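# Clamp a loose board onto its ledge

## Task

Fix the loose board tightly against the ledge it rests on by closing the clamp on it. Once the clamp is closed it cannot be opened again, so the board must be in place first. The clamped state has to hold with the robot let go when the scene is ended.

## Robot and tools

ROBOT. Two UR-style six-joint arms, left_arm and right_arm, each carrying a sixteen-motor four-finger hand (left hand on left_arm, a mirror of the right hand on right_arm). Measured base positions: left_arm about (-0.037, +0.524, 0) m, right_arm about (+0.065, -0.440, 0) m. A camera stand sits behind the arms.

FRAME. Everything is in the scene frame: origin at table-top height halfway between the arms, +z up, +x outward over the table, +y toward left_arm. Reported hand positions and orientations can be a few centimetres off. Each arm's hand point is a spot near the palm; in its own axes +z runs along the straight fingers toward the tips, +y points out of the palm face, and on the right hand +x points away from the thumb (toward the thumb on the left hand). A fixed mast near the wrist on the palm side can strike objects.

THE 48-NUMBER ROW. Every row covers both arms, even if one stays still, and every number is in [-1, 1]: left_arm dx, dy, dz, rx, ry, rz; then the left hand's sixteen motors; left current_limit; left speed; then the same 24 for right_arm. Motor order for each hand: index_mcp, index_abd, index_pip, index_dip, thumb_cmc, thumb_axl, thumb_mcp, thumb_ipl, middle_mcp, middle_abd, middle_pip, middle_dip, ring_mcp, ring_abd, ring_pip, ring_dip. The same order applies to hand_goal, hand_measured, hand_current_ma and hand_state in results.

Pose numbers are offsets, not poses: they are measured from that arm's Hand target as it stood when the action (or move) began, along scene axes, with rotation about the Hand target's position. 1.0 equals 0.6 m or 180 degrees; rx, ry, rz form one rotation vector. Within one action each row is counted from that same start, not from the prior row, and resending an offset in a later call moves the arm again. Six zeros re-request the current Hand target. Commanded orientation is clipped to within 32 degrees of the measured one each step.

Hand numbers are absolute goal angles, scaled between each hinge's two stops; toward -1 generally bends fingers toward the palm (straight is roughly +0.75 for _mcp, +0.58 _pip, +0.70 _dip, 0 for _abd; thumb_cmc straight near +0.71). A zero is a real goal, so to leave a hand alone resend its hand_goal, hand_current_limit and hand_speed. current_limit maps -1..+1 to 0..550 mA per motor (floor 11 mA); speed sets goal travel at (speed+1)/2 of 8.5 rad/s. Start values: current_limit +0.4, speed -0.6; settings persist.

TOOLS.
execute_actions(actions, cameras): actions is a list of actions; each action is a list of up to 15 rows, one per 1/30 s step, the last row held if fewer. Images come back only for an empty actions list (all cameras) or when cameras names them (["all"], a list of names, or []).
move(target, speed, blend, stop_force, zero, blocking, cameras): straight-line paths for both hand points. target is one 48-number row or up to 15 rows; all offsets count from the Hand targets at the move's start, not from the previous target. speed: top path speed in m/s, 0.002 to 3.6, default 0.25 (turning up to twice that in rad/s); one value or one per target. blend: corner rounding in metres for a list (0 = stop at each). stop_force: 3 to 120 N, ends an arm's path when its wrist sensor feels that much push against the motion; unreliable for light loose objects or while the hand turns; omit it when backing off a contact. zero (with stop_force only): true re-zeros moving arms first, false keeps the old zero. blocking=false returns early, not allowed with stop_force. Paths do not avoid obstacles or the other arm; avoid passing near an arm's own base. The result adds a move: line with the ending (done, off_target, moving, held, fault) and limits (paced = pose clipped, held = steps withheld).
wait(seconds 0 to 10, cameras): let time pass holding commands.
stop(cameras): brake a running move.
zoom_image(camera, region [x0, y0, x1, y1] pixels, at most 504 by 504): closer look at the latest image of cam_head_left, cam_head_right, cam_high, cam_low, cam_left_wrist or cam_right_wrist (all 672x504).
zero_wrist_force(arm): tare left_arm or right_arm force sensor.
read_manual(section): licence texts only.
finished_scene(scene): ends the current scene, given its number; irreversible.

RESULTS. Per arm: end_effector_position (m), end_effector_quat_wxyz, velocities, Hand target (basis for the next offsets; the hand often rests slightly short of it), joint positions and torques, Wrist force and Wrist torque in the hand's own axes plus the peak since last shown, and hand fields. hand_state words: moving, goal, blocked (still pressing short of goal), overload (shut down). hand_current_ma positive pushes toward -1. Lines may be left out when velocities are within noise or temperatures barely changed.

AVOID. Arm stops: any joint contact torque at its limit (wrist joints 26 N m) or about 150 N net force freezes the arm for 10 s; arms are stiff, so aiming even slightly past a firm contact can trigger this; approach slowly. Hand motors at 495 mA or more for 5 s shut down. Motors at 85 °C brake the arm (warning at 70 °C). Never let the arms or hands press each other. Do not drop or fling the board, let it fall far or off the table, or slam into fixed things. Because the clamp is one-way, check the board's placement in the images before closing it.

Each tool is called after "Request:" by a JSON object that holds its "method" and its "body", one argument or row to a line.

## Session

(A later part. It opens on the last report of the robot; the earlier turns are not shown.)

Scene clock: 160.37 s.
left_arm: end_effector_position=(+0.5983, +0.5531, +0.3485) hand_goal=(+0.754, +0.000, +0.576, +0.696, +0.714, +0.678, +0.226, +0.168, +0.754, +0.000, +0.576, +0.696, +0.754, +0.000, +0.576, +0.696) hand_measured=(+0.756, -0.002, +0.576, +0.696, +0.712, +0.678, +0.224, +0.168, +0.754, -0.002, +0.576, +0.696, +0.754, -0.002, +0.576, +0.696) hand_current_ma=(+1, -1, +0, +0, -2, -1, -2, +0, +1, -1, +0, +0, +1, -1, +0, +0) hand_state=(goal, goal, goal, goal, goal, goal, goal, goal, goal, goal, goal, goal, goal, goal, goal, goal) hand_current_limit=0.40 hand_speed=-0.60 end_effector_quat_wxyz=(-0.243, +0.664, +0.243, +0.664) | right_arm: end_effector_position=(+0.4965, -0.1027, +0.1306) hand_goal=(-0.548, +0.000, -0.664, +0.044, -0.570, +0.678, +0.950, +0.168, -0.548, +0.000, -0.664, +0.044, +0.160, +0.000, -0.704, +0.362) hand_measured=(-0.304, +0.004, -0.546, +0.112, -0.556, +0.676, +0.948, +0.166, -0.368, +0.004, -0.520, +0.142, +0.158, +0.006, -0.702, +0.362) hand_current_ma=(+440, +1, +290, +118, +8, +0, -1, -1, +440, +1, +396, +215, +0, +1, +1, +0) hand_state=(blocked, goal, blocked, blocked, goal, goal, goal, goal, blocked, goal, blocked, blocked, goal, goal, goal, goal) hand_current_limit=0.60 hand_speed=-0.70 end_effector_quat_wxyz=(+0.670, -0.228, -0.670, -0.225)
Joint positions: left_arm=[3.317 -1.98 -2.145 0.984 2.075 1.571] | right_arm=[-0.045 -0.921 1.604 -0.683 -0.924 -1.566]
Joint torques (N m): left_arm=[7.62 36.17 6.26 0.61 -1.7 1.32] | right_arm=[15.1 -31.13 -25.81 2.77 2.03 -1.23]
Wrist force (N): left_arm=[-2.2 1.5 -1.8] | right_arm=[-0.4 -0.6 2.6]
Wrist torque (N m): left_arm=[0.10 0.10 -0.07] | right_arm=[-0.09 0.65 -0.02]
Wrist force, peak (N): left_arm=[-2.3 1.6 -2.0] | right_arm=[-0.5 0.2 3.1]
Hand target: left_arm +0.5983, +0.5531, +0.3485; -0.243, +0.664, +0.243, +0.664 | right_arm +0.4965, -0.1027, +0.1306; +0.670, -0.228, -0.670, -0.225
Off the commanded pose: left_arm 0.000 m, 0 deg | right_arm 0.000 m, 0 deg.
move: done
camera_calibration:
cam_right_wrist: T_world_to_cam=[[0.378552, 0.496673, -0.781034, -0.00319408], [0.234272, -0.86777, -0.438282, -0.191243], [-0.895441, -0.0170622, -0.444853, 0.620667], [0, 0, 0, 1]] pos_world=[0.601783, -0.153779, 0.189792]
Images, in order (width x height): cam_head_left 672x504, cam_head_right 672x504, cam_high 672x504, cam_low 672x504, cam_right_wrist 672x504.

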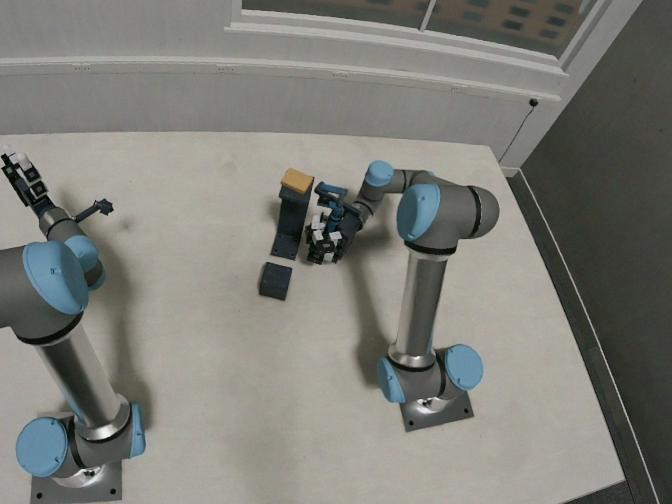

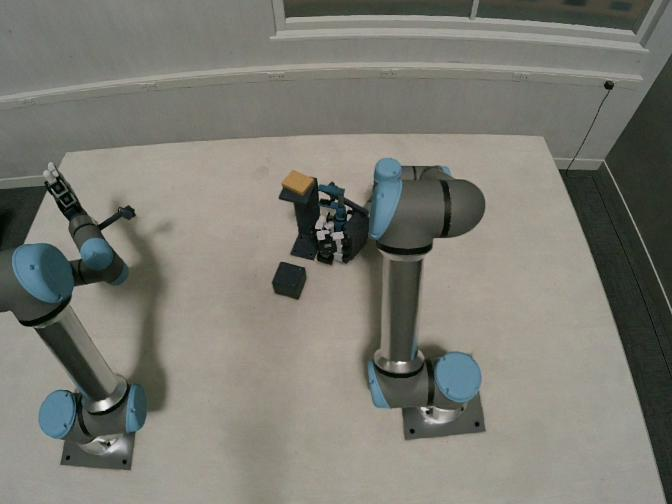

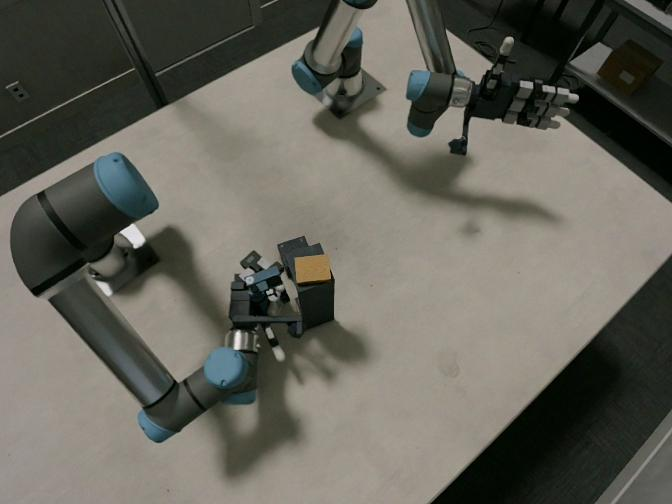

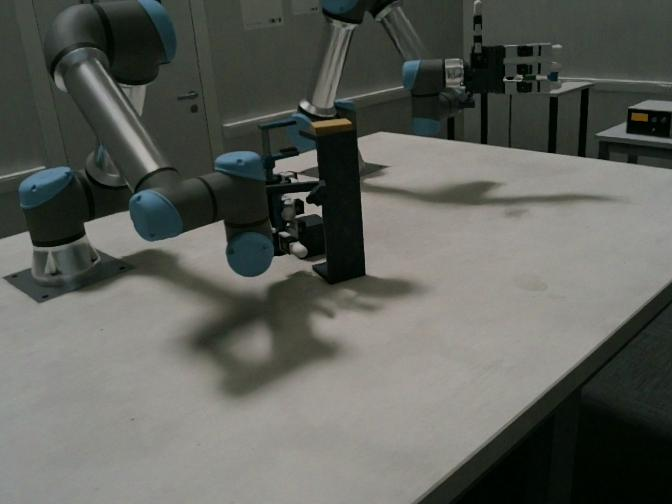

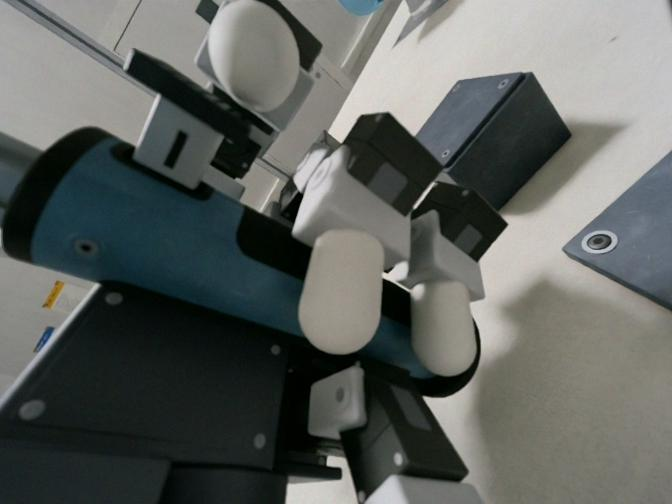

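Request:
{"method": "move", "body": {
  "target": [
    [0,0,0,0,0,0,0.754,0,0.576,0.696,0.714,0.678,0.226,0.168,0.754,0,0.576,0.696,0.754,0,0.576,0.696,0.4,-0.6,0.0237,-0.008,0.0033,0,0,0,-0.548,0,-0.664,0.043,-0.571,0.678,0.95,0.168,-0.548,0,-0.664,0.043,0.16,0,-0.704,0.362,0.6,-0.7],
    [0,0,0,0,0,0,0.754,0,0.576,0.696,0.714,0.678,0.226,0.168,0.754,0,0.576,0.696,0.754,0,0.576,0.696,0.4,-0.6,0.0422,0.0479,0.0033,0,0,0,-0.548,0,-0.664,0.043,-0.571,0.678,0.95,0.168,-0.548,0,-0.664,0.043,0.16,0,-0.704,0.362,0.6,-0.7]
  ],
  "speed": [0.08, 0.04],
  "stop_force": 8,
  "cameras": ["cam_head_left","cam_head_right","cam_high","cam_low","cam_right_wrist"]
}}

Request:
{"method": "zoom_image", "body": {
  "camera": "cam_low",
  "region": [250, 100, 350, 200]
}}

Request:
{"method": "zoom_image", "body": {
  "camera": "cam_head_left",
  "region": [270, 150, 370, 250]
}}

Request:
{"method": "zoom_image", "body": {
  "camera": "cam_head_right",
  "region": [270, 150, 370, 250]
}}

Request:
{"method": "zoom_image", "body": {
  "camera": "cam_high",
  "region": [210, 210, 350, 350]
}}

Scene clock: 166.33 s.
left_arm: end_effector_position=(+0.5983, +0.5531, +0.3485) hand_goal=(+0.754, +0.000, +0.576, +0.696, +0.714, +0.678, +0.226, +0.168, +0.754, +0.000, +0.576, +0.696, +0.754, +0.000, +0.576, +0.696) hand_measured=(+0.756, -0.002, +0.576, +0.696, +0.712, +0.678, +0.224, +0.168, +0.754, -0.002, +0.576, +0.696, +0.754, -0.002, +0.576, +0.696) hand_current_ma=(+1, -1, +0, +0, -2, -1, -2, +0, +1, -1, +0, +0, +1, -1, +0, +0) hand_state=(goal, goal, goal, goal, goal, goal, goal, goal, goal, goal, goal, goal, goal, goal, goal, goal) hand_current_limit=0.40 hand_speed=-0.60 end_effector_quat_wxyz=(-0.243, +0.664, +0.243, +0.664) | right_arm: end_effector_position=(+0.5218, -0.0740, +0.1325) hand_goal=(-0.548, +0.000, -0.664, +0.044, -0.570, +0.678, +0.950, +0.168, -0.548, +0.000, -0.664, +0.044, +0.160, +0.000, -0.704, +0.362) hand_measured=(-0.304, +0.004, -0.546, +0.112, -0.556, +0.676, +0.948, +0.166, -0.368, +0.004, -0.520, +0.142, +0.158, +0.006, -0.702, +0.362) hand_current_ma=(+440, +1, +290, +118, +8, +0, -1, -1, +440, +1, +396, +215, +0, +1, +1, +0) hand_state=(blocked, goal, blocked, blocked, goal, goal, goal, goal, blocked, goal, blocked, blocked, goal, goal, goal, goal) hand_current_limit=0.60 hand_speed=-0.70 end_effector_quat_wxyz=(+0.670, -0.228, -0.670, -0.225)
Joint positions: left_arm=[3.317 -1.98 -2.145 0.984 2.075 1.571] | right_arm=[0.004 -0.863 1.49 -0.628 -0.875 -1.566]
Joint torques (N m): left_arm=[8.03 36.2 5.63 0.66 -1.76 1.22] | right_arm=[15.52 -34.58 -24.54 3.05 1.99 -1.82]
Wrist force (N): left_arm=[-2.3 1.5 -2.0] | right_arm=[-0.4 -0.7 2.5]
Wrist torque (N m): left_arm=[0.11 0.11 -0.08] | right_arm=[-0.10 0.66 -0.05]
Wrist force, peak (N): left_arm=[-2.2 1.7 -2.0] | right_arm=[-0.7 -0.6 3.6]
Hand target: left_arm +0.5983, +0.5531, +0.3485; -0.243, +0.664, +0.243, +0.664 | right_arm +0.5218, -0.0740, +0.1325; +0.670, -0.228, -0.670, -0.225
Off the commanded pose: left_arm 0.000 m, 0 deg | right_arm 0.000 m, 0 deg.
move: done
camera_calibration:
cam_right_wrist: T_world_to_cam=[[0.378585, 0.496716, -0.780991, -0.0256155], [0.234213, -0.867747, -0.438359, -0.171291], [-0.895443, -0.0169617, -0.444853, 0.644672], [0, 0, 0, 1]] pos_world=[0.627083, -0.124979, 0.191692]
Images, in order (width x height): cam_head_left 672x504, cam_head_right 672x504, cam_high 672x504, cam_low 672x504, cam_right_wrist 672x504.

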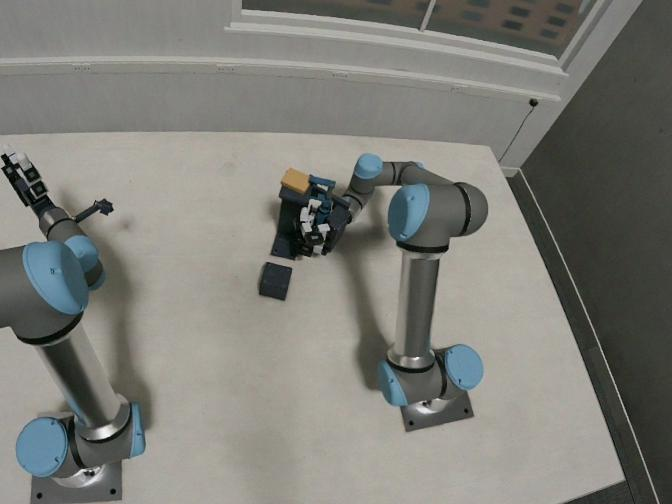

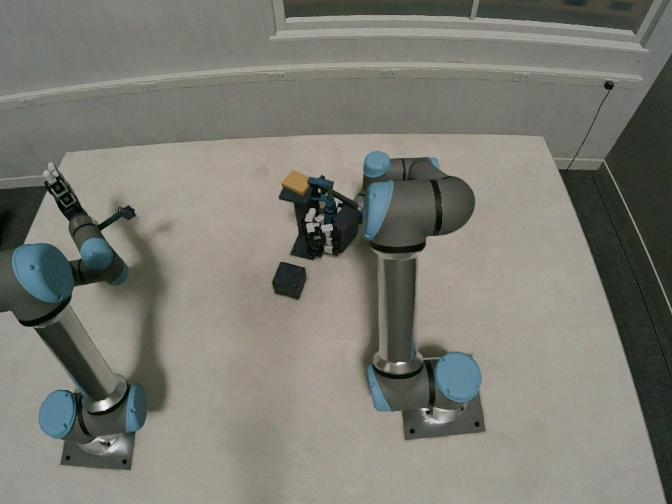

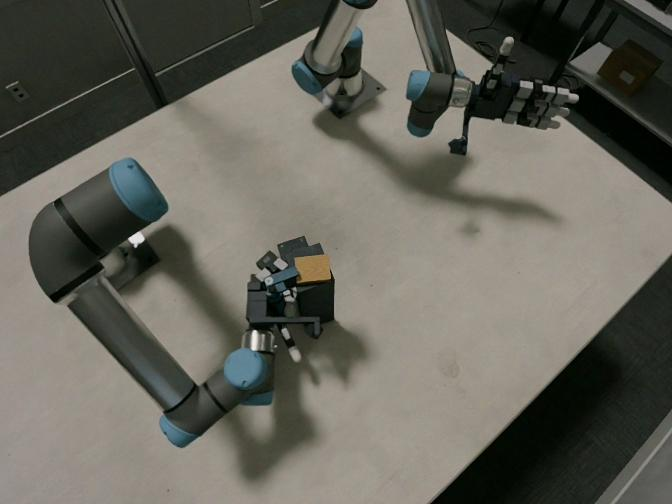

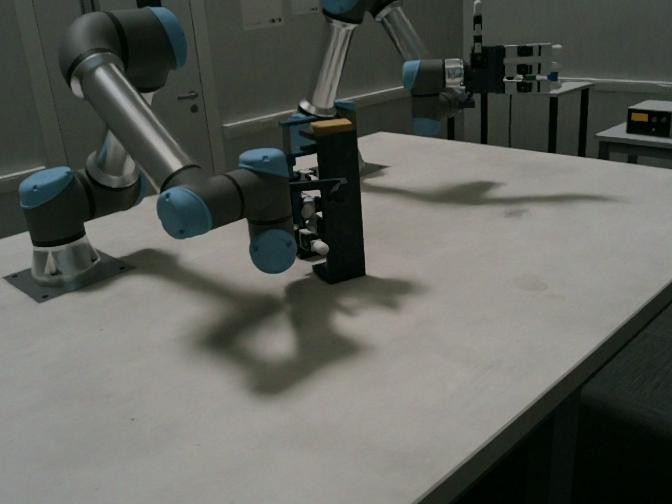

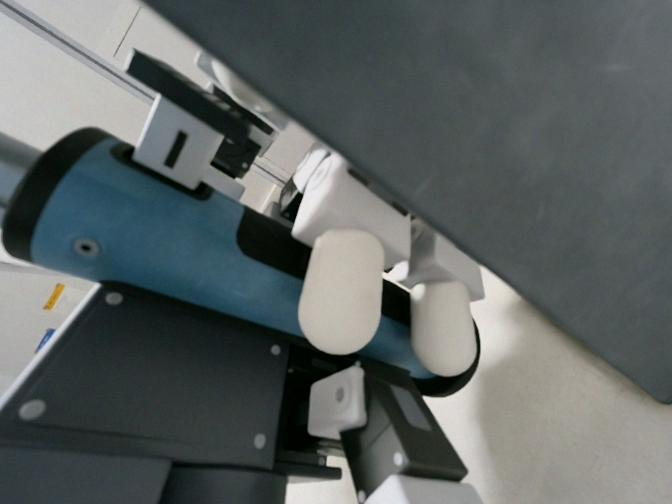

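Scaled by 5.040 from the camera's 672x504 image, which has a finer 960x720 frame.

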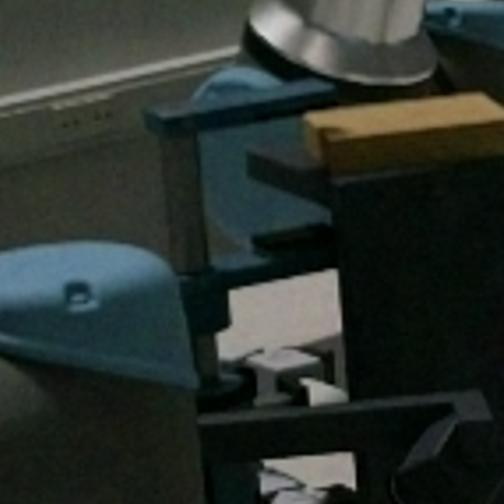

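Scaled by 5.040 from the camera's 672x504 image, which has a finer 960x720 frame.

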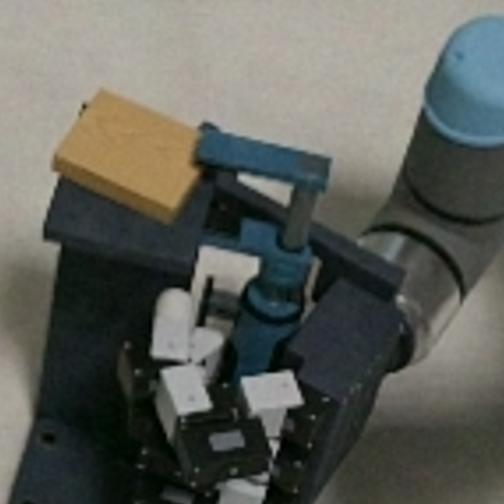

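Scaled by 5.040 from the camera's 672x504 image, which has a finer 960x720 frame.

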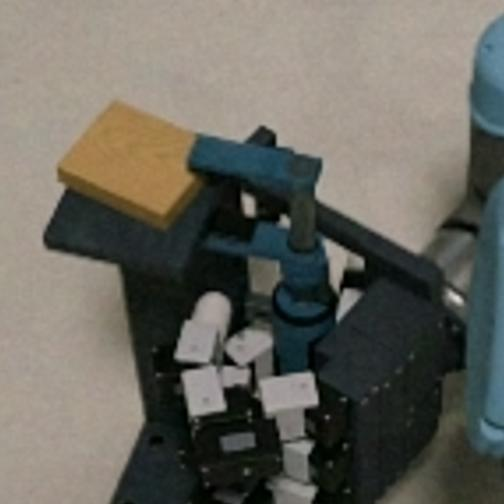

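Scaled by 3.600 from the camera's 672x504 image, which has a finer 960x720 frame.

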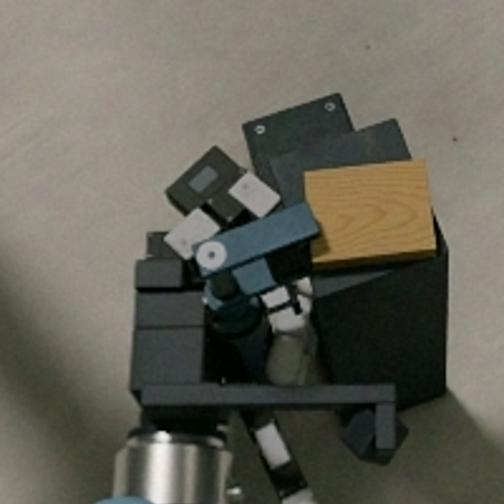

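Request:
{"method": "move", "body": {
  "target": [0,0,0,0,0,0,0.754,0,0.576,0.696,0.714,0.678,0.226,0.168,0.754,0,0.576,0.696,0.754,0,0.576,0.696,0.4,-0.6,0,0,0,0,0,0,-0.548,0,-0.664,0.043,0.286,0.678,0.95,0.168,-0.548,0,-0.664,0.043,0.16,0,-0.704,0.362,0.6,-0.7],
  "speed": 0.04
}}

Request:
{"method": "move", "body": {
  "target": [0,0,0,0,0,0,0.754,0,0.576,0.696,0.714,0.678,0.226,0.168,0.754,0,0.576,0.696,0.754,0,0.576,0.696,0.4,-0.6,0.0132,0.0395,0,0,0,0,-0.548,0,-0.664,0.043,0.286,0.678,0.95,0.168,-0.548,0,-0.664,0.043,0.16,0,-0.704,0.362,0.6,-0.7],
  "speed": 0.03,
  "stop_force": 6,
  "cameras": ["cam_head_left","cam_head_right","cam_high","cam_low","cam_right_wrist"]
}}

Request:
{"method": "zoom_image", "body": {
  "camera": "cam_low",
  "region": [250, 100, 350, 200]
}}

Request:
{"method": "zoom_image", "body": {
  "camera": "cam_head_left",
  "region": [270, 150, 370, 250]
}}

Request:
{"method": "zoom_image", "body": {
  "camera": "cam_head_right",
  "region": [270, 150, 370, 250]
}}

Request:
{"method": "zoom_image", "body": {
  "camera": "cam_high",
  "region": [230, 220, 350, 340]
}}

Scene clock: 169.67 s.
left_arm: end_effector_position=(+0.5983, +0.5531, +0.3485) hand_goal=(+0.754, +0.000, +0.576, +0.696, +0.714, +0.678, +0.226, +0.168, +0.754, +0.000, +0.576, +0.696, +0.754, +0.000, +0.576, +0.696) hand_measured=(+0.756, -0.002, +0.576, +0.696, +0.712, +0.678, +0.224, +0.168, +0.754, -0.002, +0.576, +0.696, +0.754, -0.002, +0.576, +0.696) hand_current_ma=(+1, -1, +0, +0, -2, -1, -2, +0, +1, -1, +0, +0, +1, -1, +0, +0) hand_state=(goal, goal, goal, goal, goal, goal, goal, goal, goal, goal, goal, goal, goal, goal, goal, goal) hand_current_limit=0.40 hand_speed=-0.60 end_effector_quat_wxyz=(-0.243, +0.664, +0.243, +0.664) | right_arm: end_effector_position=(+0.5218, -0.0740, +0.1325) hand_goal=(-0.548, +0.000, -0.664, +0.044, +0.286, +0.678, +0.950, +0.168, -0.548, +0.000, -0.664, +0.044, +0.160, +0.000, -0.704, +0.362) hand_measured=(-0.304, +0.004, -0.546, +0.112, +0.286, +0.676, +0.948, +0.166, -0.368, +0.004, -0.520, +0.142, +0.158, +0.006, -0.702, +0.362) hand_current_ma=(+440, +1, +290, +118, +0, +0, -1, -1, +440, +1, +396, +215, +0, +1, +1, +0) hand_state=(blocked, goal, blocked, blocked, goal, goal, goal, goal, blocked, goal, blocked, blocked, goal, goal, goal, goal) hand_current_limit=0.60 hand_speed=-0.70 end_effector_quat_wxyz=(+0.670, -0.228, -0.670, -0.225)
Joint positions: left_arm=[3.317 -1.98 -2.145 0.984 2.075 1.571] | right_arm=[0.004 -0.863 1.49 -0.628 -0.875 -1.566]
Joint torques (N m): left_arm=[7.32 36.53 6.39 0.76 -1.77 1.17] | right_arm=[15.07 -34.37 -26.13 2.84 1.91 -1.45]
Wrist force (N): left_arm=[-2.0 1.4 -1.9] | right_arm=[-0.4 -0.7 2.7]
Wrist torque (N m): left_arm=[0.08 0.09 -0.06] | right_arm=[-0.10 0.67 -0.07]
Wrist force, peak (N): left_arm=[-2.4 1.6 -1.9] | right_arm=[-0.3 -0.9 2.9]
Hand target: left_arm +0.5983, +0.5531, +0.3485; -0.243, +0.664, +0.243, +0.664 | right_arm +0.5218, -0.0740, +0.1325; +0.670, -0.228, -0.670, -0.225
Off the commanded pose: left_arm 0.000 m, 0 deg | right_arm 0.000 m, 0 deg.
move: done

Scene clock: 171.53 s.
left_arm: end_effector_position=(+0.5983, +0.5531, +0.3485) hand_goal=(+0.754, +0.000, +0.576, +0.696, +0.714, +0.678, +0.226, +0.168, +0.754, +0.000, +0.576, +0.696, +0.754, +0.000, +0.576, +0.696) hand_measured=(+0.756, -0.002, +0.576, +0.696, +0.712, +0.678, +0.224, +0.168, +0.754, -0.002, +0.576, +0.696, +0.754, -0.002, +0.576, +0.696) hand_current_ma=(+1, -1, +0, +0, -2, -1, -2, +0, +1, -1, +0, +0, +1, -1, +0, +0) hand_state=(goal, goal, goal, goal, goal, goal, goal, goal, goal, goal, goal, goal, goal, goal, goal, goal) hand_current_limit=0.40 hand_speed=-0.60 end_effector_quat_wxyz=(-0.243, +0.664, +0.243, +0.664) | right_arm: end_effector_position=(+0.5283, -0.0544, +0.1325) hand_goal=(-0.548, +0.000, -0.664, +0.044, +0.286, +0.678, +0.950, +0.168, -0.548, +0.000, -0.664, +0.044, +0.160, +0.000, -0.704, +0.362) hand_measured=(-0.310, +0.004, -0.546, +0.112, +0.286, +0.676, +0.948, +0.166, -0.376, +0.004, -0.520, +0.142, +0.158, +0.006, -0.702, +0.362) hand_current_ma=(+440, +1, +290, +116, +0, +0, -1, -1, +440, +1, +396, +210, +0, +1, +1, +0) hand_state=(blocked, goal, blocked, blocked, goal, goal, goal, goal, blocked, goal, blocked, blocked, goal, goal, goal, goal) hand_current_limit=0.60 hand_speed=-0.70 end_effector_quat_wxyz=(+0.670, -0.228, -0.670, -0.225)
Joint positions: left_arm=[3.317 -1.98 -2.145 0.984 2.075 1.571] | right_arm=[0.035 -0.84 1.447 -0.608 -0.844 -1.566]
Joint torques (N m): left_arm=[7.71 36.24 5.43 0.7 -1.76 1.19] | right_arm=[-13.12 -48.98 -5.5 -0.08 -0.79 -1.52]
Wrist force (N): left_arm=[-2.1 1.4 -1.9] | right_arm=[0.1 -6.0 5.0]
Wrist torque (N m): left_arm=[0.09 0.10 -0.06] | right_arm=[-0.55 0.63 -0.18]
Wrist force, peak (N): left_arm=[-2.2 1.6 -2.0] | right_arm=[-0.3 -20.2 3.9]
Hand target: left_arm +0.5983, +0.5531, +0.3485; -0.243, +0.664, +0.243, +0.664 | right_arm +0.5283, -0.0544, +0.1326; +0.670, -0.228, -0.670, -0.225 (not the last commanded pose)
Off the commanded pose: left_arm 0.000 m, 0 deg | right_arm 0.004 m, 0 deg.
move: contact (right_arm)
camera_calibration:
cam_right_wrist: T_world_to_cam=[[0.378667, 0.496674, -0.780978, -0.0377433], [0.234234, -0.867771, -0.438301, -0.155875], [-0.895403, -0.0169614, -0.444934, 0.650857], [0, 0, 0, 1]] pos_world=[0.633583, -0.105479, 0.191792]
Images, in order (width x height): cam_head_left 672x504, cam_head_right 672x504, cam_high 672x504, cam_low 672x504, cam_right_wrist 672x504.

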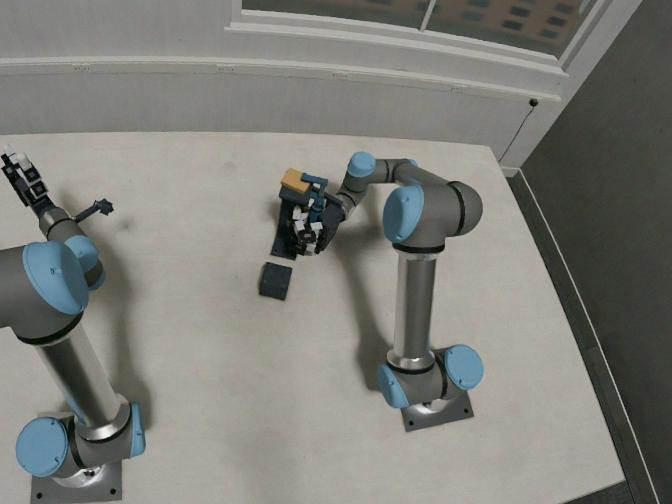

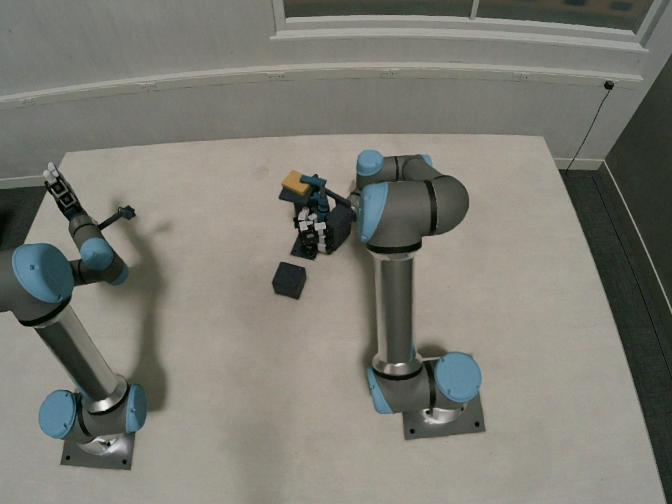

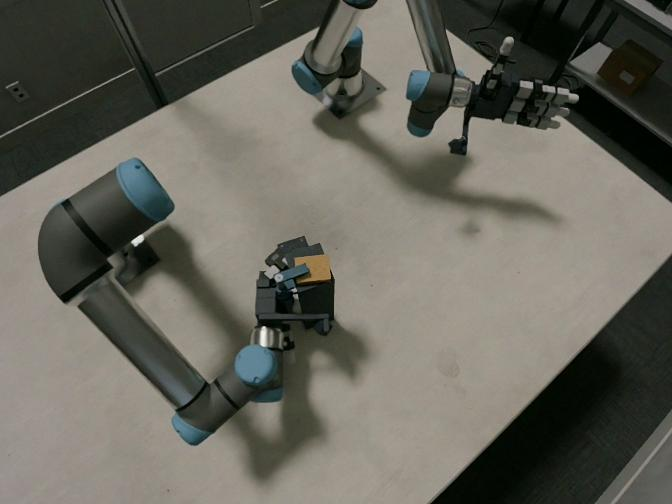

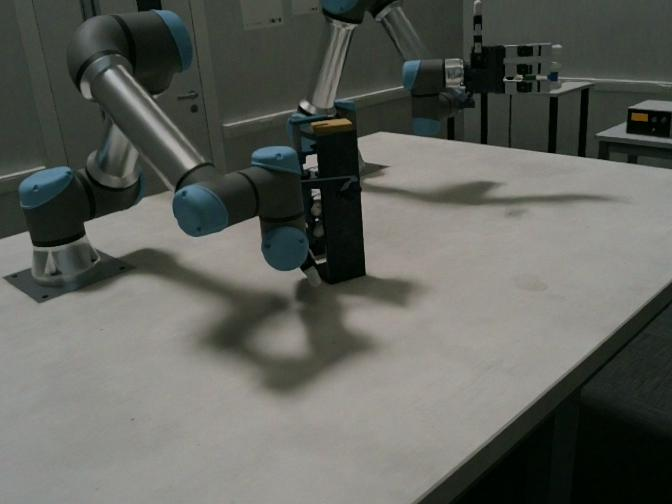

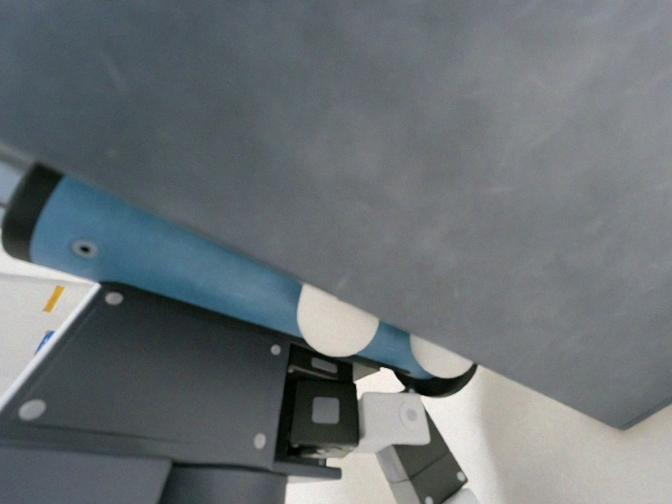

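Scaled by 5.040 from the camera's 672x504 image, which has a finer 960x720 frame.

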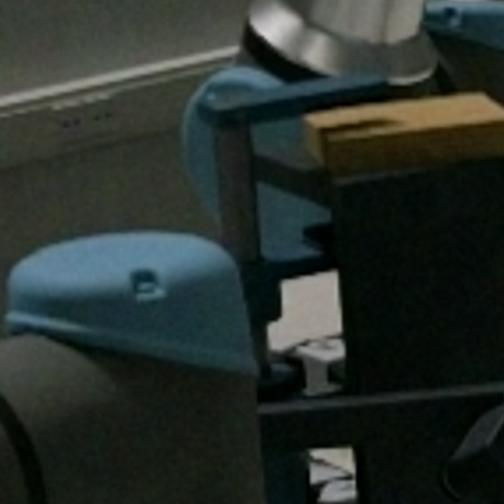

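Scaled by 5.040 from the camera's 672x504 image, which has a finer 960x720 frame.

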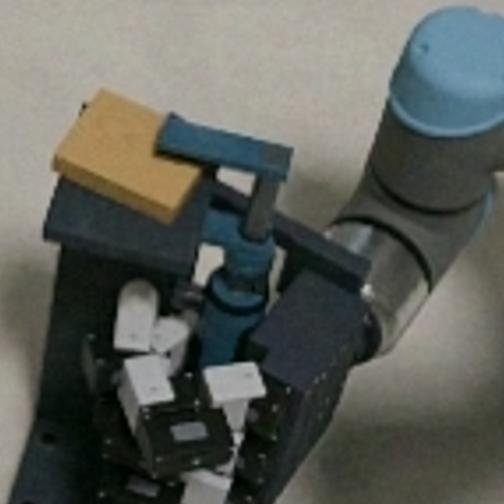

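Scaled by 5.040 from the camera's 672x504 image, which has a finer 960x720 frame.

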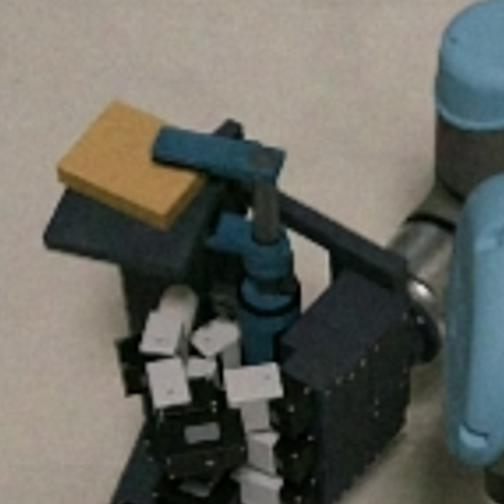

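Scaled by 4.200 from the camera's 672x504 image, which has a finer 960x720 frame.

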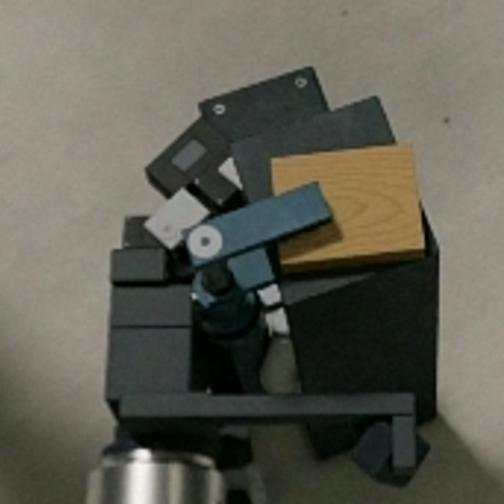

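Request:
{"method": "move", "body": {
  "target": [0,0,0,0,0,0,0.754,0,0.576,0.696,0.714,0.678,0.226,0.168,0.754,0,0.576,0.696,0.754,0,0.576,0.696,0.4,-0.6,-0.0016,-0.0047,0,0,0,0,-0.548,0,-0.664,0.043,0.286,0.678,0.95,0.168,-0.548,0,-0.664,0.043,0.16,0,-0.704,0.362,0.6,-0.7],
  "speed": 0.03,
  "cameras": ["cam_head_left","cam_head_right","cam_high","cam_low","cam_right_wrist"]
}}

Request:
{"method": "zoom_image", "body": {
  "camera": "cam_low",
  "region": [280, 100, 350, 170]
}}

Request:
{"method": "zoom_image", "body": {
  "camera": "cam_head_left",
  "region": [270, 160, 340, 230]
}}

Request:
{"method": "zoom_image", "body": {
  "camera": "cam_head_right",
  "region": [270, 160, 340, 230]
}}

Request:
{"method": "zoom_image", "body": {
  "camera": "cam_high",
  "region": [260, 230, 340, 310]
}}

Scene clock: 175.07 s.
left_arm: end_effector_position=(+0.5983, +0.5531, +0.3485) hand_goal=(+0.754, +0.000, +0.576, +0.696, +0.714, +0.678, +0.226, +0.168, +0.754, +0.000, +0.576, +0.696, +0.754, +0.000, +0.576, +0.696) hand_measured=(+0.756, -0.002, +0.576, +0.696, +0.712, +0.678, +0.224, +0.168, +0.754, -0.002, +0.576, +0.696, +0.754, -0.002, +0.576, +0.696) hand_current_ma=(+1, -1, +0, +0, -2, -1, -2, +0, +1, -1, +0, +0, +1, -1, +0, +0) hand_state=(goal, goal, goal, goal, goal, goal, goal, goal, goal, goal, goal, goal, goal, goal, goal, goal) hand_current_limit=0.40 hand_speed=-0.60 end_effector_quat_wxyz=(-0.243, +0.664, +0.243, +0.664) | right_arm: end_effector_position=(+0.5273, -0.0572, +0.1326) hand_goal=(-0.548, +0.000, -0.664, +0.044, +0.286, +0.678, +0.950, +0.168, -0.548, +0.000, -0.664, +0.044, +0.160, +0.000, -0.704, +0.362) hand_measured=(-0.310, +0.004, -0.546, +0.112, +0.286, +0.676, +0.948, +0.166, -0.376, +0.004, -0.520, +0.142, +0.158, +0.006, -0.702, +0.362) hand_current_ma=(+440, +1, +290, +116, +0, +0, -1, -1, +440, +1, +396, +210, +0, +1, +1, +0) hand_state=(blocked, goal, blocked, blocked, goal, goal, goal, goal, blocked, goal, blocked, blocked, goal, goal, goal, goal) hand_current_limit=0.60 hand_speed=-0.70 end_effector_quat_wxyz=(+0.670, -0.228, -0.670, -0.225)
Joint positions: left_arm=[3.317 -1.98 -2.145 0.984 2.075 1.571] | right_arm=[0.031 -0.844 1.454 -0.611 -0.848 -1.566]
Joint torques (N m): left_arm=[7.39 36.9 5.88 0.84 -1.83 1.1] | right_arm=[-13.72 -50.13 -4.63 0.4 -1.55 -1.68]
Wrist force (N): left_arm=[-2.0 1.3 -2.0] | right_arm=[-0.4 -0.8 2.6]
Wrist torque (N m): left_arm=[0.08 0.09 -0.06] | right_arm=[-0.10 0.68 -0.09]
Wrist force, peak (N): left_arm=[-2.2 1.6 -2.1] | right_arm=[0.6 -6.1 5.1]
Hand target: left_arm +0.5983, +0.5531, +0.3485; -0.243, +0.664, +0.243, +0.664 | right_arm +0.5273, -0.0573, +0.1326; +0.670, -0.228, -0.670, -0.225
Off the commanded pose: left_arm 0.000 m, 0 deg | right_arm 0.000 m, 0 deg.
move: done
camera_calibration:
cam_right_wrist: T_world_to_cam=[[0.378647, 0.496749, -0.78094, -0.0360478], [0.234266, -0.867728, -0.438369, -0.15801], [-0.895403, -0.0169604, -0.444934, 0.650006], [0, 0, 0, 1]] pos_world=[0.632683, -0.108179, 0.191792]
Images, in order (width x height): cam_head_left 672x504, cam_head_right 672x504, cam_high 672x504, cam_low 672x504, cam_right_wrist 672x504.

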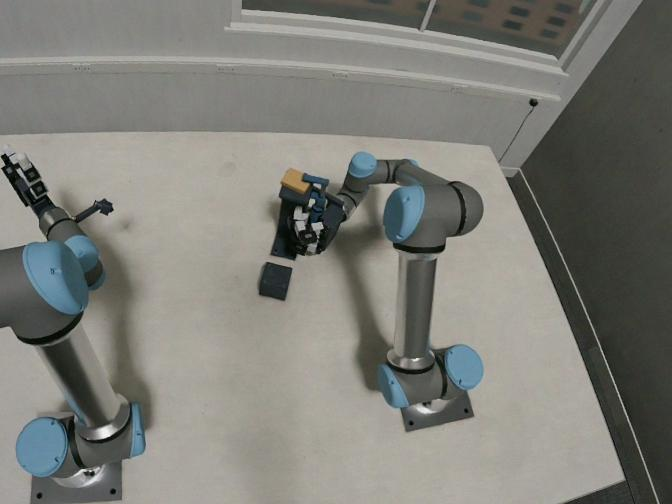

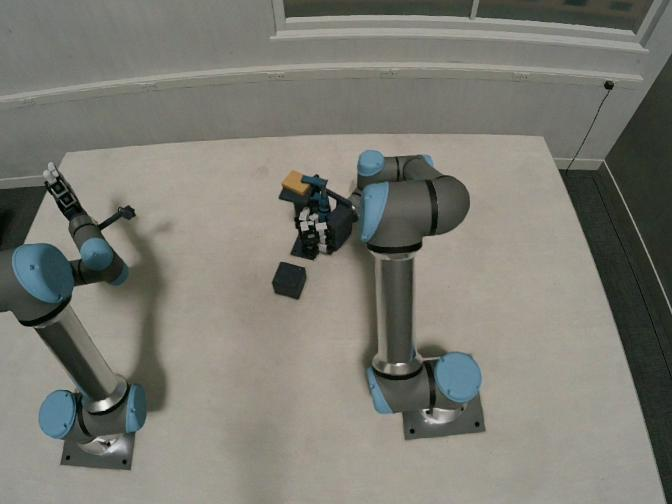

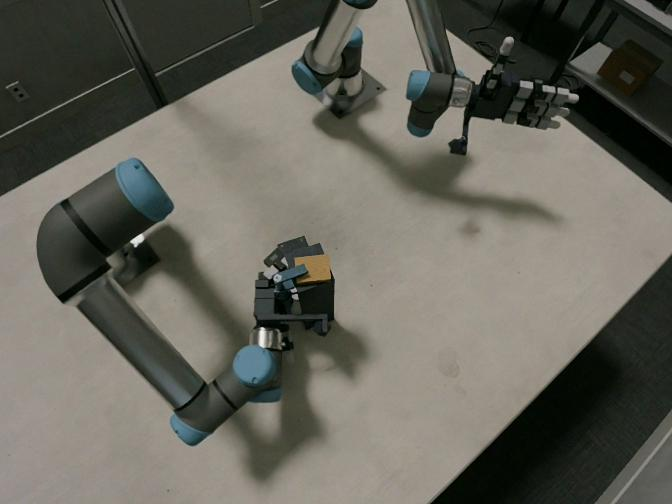

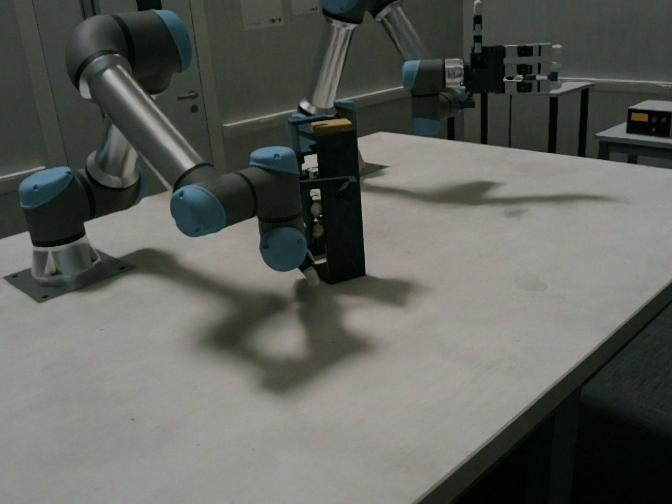

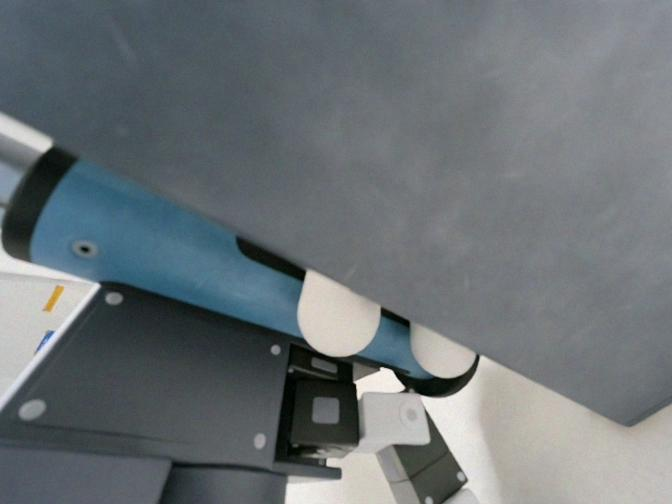

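Scaled by 7.200 from the camera's 672x504 image, which has a finer 960x720 frame.

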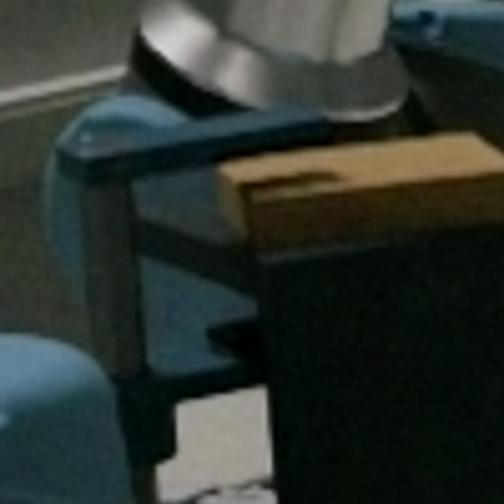

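Scaled by 7.200 from the camera's 672x504 image, which has a finer 960x720 frame.

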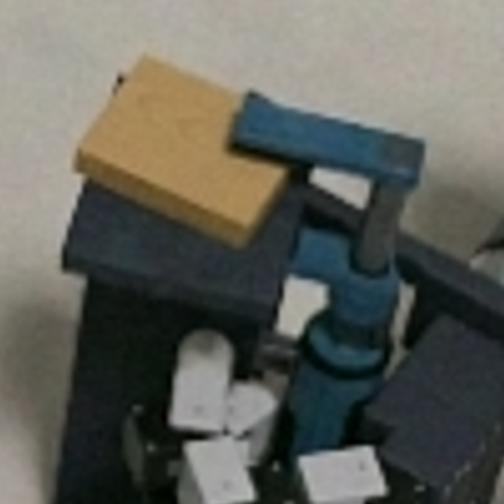

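Scaled by 7.200 from the camera's 672x504 image, which has a finer 960x720 frame.

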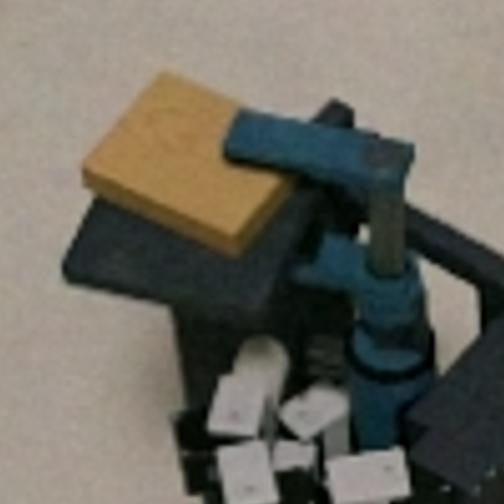

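Scaled by 6.300 from the camera's 672x504 image, which has a finer 960x720 frame.

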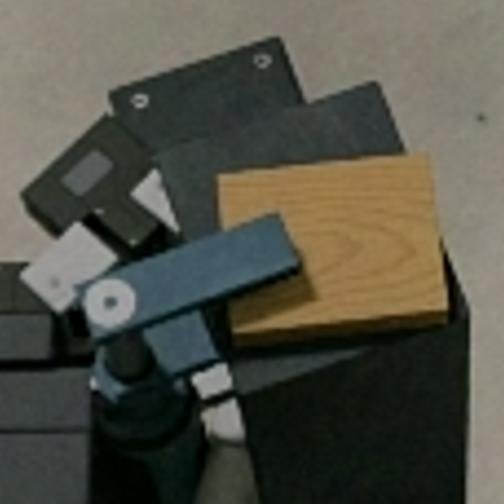

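Request:
{"method": "move", "body": {
  "target": [0,0,0,0,0,0,0.754,0,0.576,0.696,0.714,0.678,0.226,0.168,0.754,0,0.576,0.696,0.754,0,0.576,0.696,0.4,-0.6,0,0,0,0,0,0,-0.548,0,-0.664,0.043,0.286,0.678,0.95,0.168,-0.548,0,-0.664,0.043,-0.1,0,-0.82,0.22,0.7,-0.85],
  "speed": 0.03,
  "cameras": ["cam_head_left","cam_high","cam_low","cam_right_wrist"]
}}

Request:
{"method": "zoom_image", "body": {
  "camera": "cam_low",
  "region": [280, 100, 350, 170]
}}

Request:
{"method": "zoom_image", "body": {
  "camera": "cam_head_left",
  "region": [270, 160, 340, 230]
}}

Request:
{"method": "zoom_image", "body": {
  "camera": "cam_high",
  "region": [260, 230, 340, 310]
}}

Scene clock: 176.43 s.
left_arm: end_effector_position=(+0.5983, +0.5531, +0.3485) hand_goal=(+0.754, +0.000, +0.576, +0.696, +0.714, +0.678, +0.226, +0.168, +0.754, +0.000, +0.576, +0.696, +0.754, +0.000, +0.576, +0.696) hand_measured=(+0.756, -0.002, +0.576, +0.696, +0.712, +0.678, +0.224, +0.168, +0.754, -0.002, +0.576, +0.696, +0.754, -0.002, +0.576, +0.696) hand_current_ma=(+1, -1, +0, +0, -2, -1, -2, +0, +1, -1, +0, +0, +1, -1, +0, +0) hand_state=(goal, goal, goal, goal, goal, goal, goal, goal, goal, goal, goal, goal, goal, goal, goal, goal) hand_current_limit=0.40 hand_speed=-0.60 end_effector_quat_wxyz=(-0.243, +0.664, +0.243, +0.664) | right_arm: end_effector_position=(+0.5273, -0.0573, +0.1326) hand_goal=(-0.548, +0.000, -0.664, +0.044, +0.286, +0.678, +0.950, +0.168, -0.548, +0.000, -0.664, +0.044, -0.100, +0.000, -0.820, +0.220) hand_measured=(-0.310, +0.004, -0.546, +0.112, +0.286, +0.676, +0.948, +0.166, -0.376, +0.004, -0.520, +0.142, +0.104, +0.004, -0.726, +0.262) hand_current_ma=(+468, +1, +290, +116, +0, +0, -1, -1, +467, +1, +399, +210, +468, +1, +193, +51) hand_state=(blocked, goal, blocked, blocked, goal, goal, goal, goal, blocked, goal, blocked, blocked, blocked, goal, blocked, blocked) hand_current_limit=0.70 hand_speed=-0.85 end_effector_quat_wxyz=(+0.670, -0.228, -0.670, -0.225)
Joint positions: left_arm=[3.317 -1.98 -2.145 0.984 2.075 1.571] | right_arm=[0.031 -0.844 1.454 -0.611 -0.848 -1.566]
Joint torques (N m): left_arm=[7.82 36.52 5.84 0.86 -1.82 1.18] | right_arm=[-13.07 -50.61 -3.83 0.3 -1.58 -1.23]
Wrist force (N): left_arm=[-2.1 1.3 -1.9] | right_arm=[-0.4 -0.6 2.6]
Wrist torque (N m): left_arm=[0.08 0.09 -0.06] | right_arm=[-0.08 0.68 -0.08]
Wrist force, peak (N): left_arm=[-2.2 1.5 -2.2] | right_arm=[-0.4 -1.0 2.7]
Hand target: left_arm +0.5983, +0.5531, +0.3485; -0.243, +0.664, +0.243, +0.664 | right_arm +0.5273, -0.0573, +0.1326; +0.670, -0.228, -0.670, -0.225
Off the commanded pose: left_arm 0.000 m, 0 deg | right_arm 0.000 m, 0 deg.
move: done
camera_calibration:
cam_right_wrist: T_world_to_cam=[[0.378647, 0.496749, -0.78094, -0.0359603], [0.234266, -0.867728, -0.438369, -0.158073], [-0.895403, -0.0169604, -0.444934, 0.649915], [0, 0, 0, 1]] pos_world=[0.632583, -0.108279, 0.191792]
Images, in order (width x height): cam_head_left 672x504, cam_high 672x504, cam_low 672x504, cam_right_wrist 672x504.

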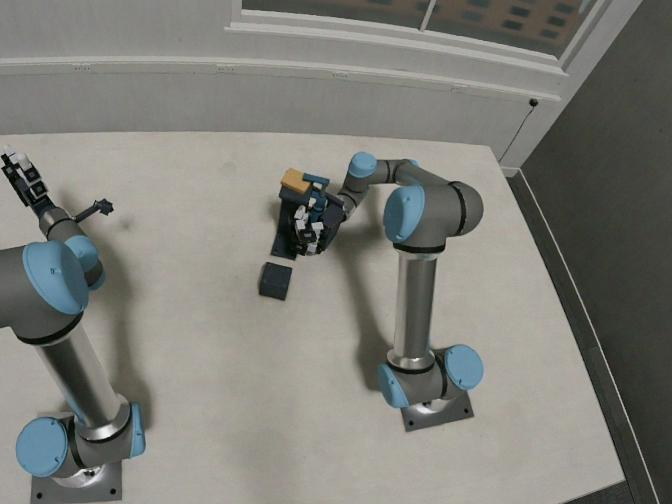

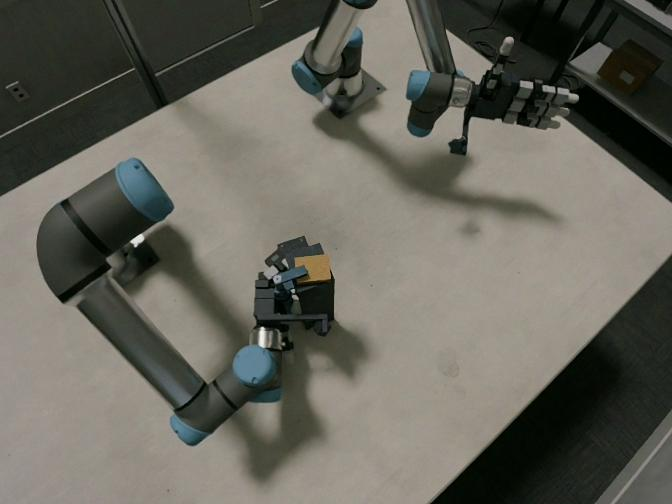

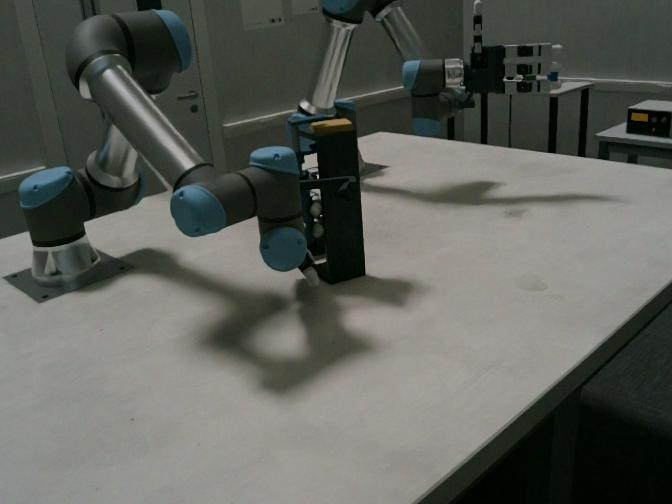

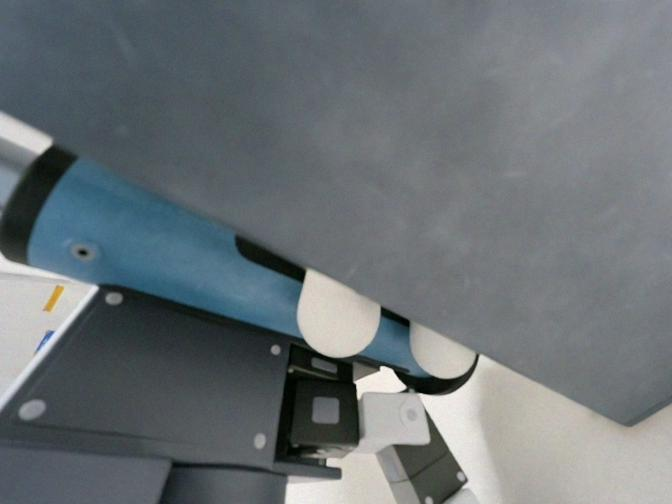

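Scaled by 7.200 from the camera's 672x504 image, which has a finer 960x720 frame.

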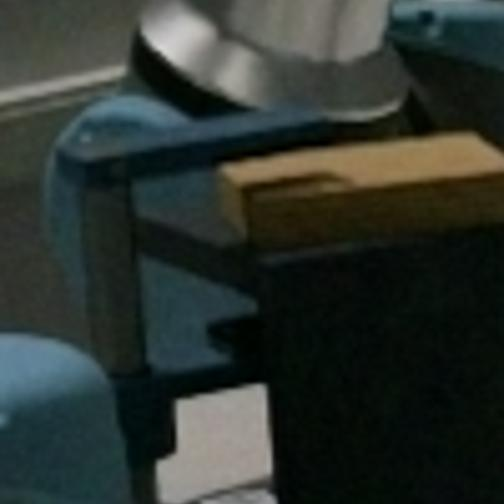

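Scaled by 7.200 from the camera's 672x504 image, which has a finer 960x720 frame.

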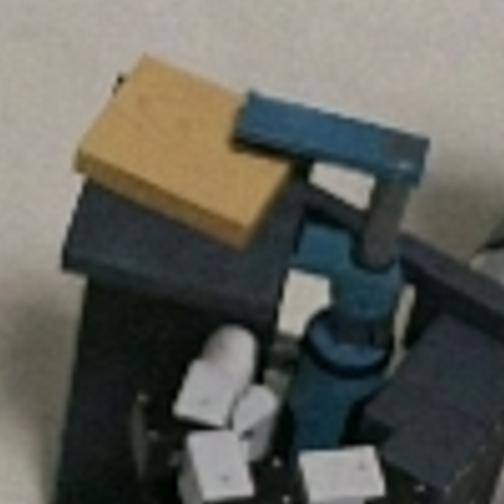

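Scaled by 6.300 from the camera's 672x504 image, which has a finer 960x720 frame.

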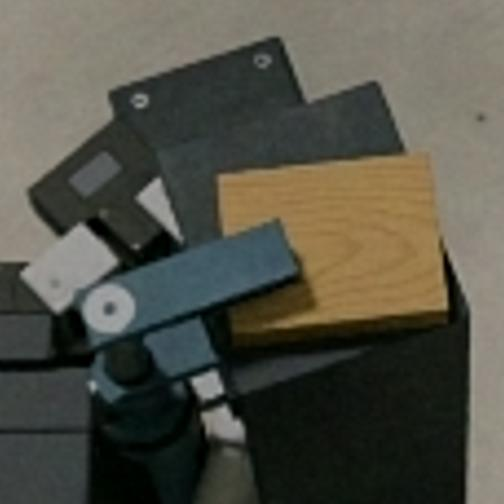

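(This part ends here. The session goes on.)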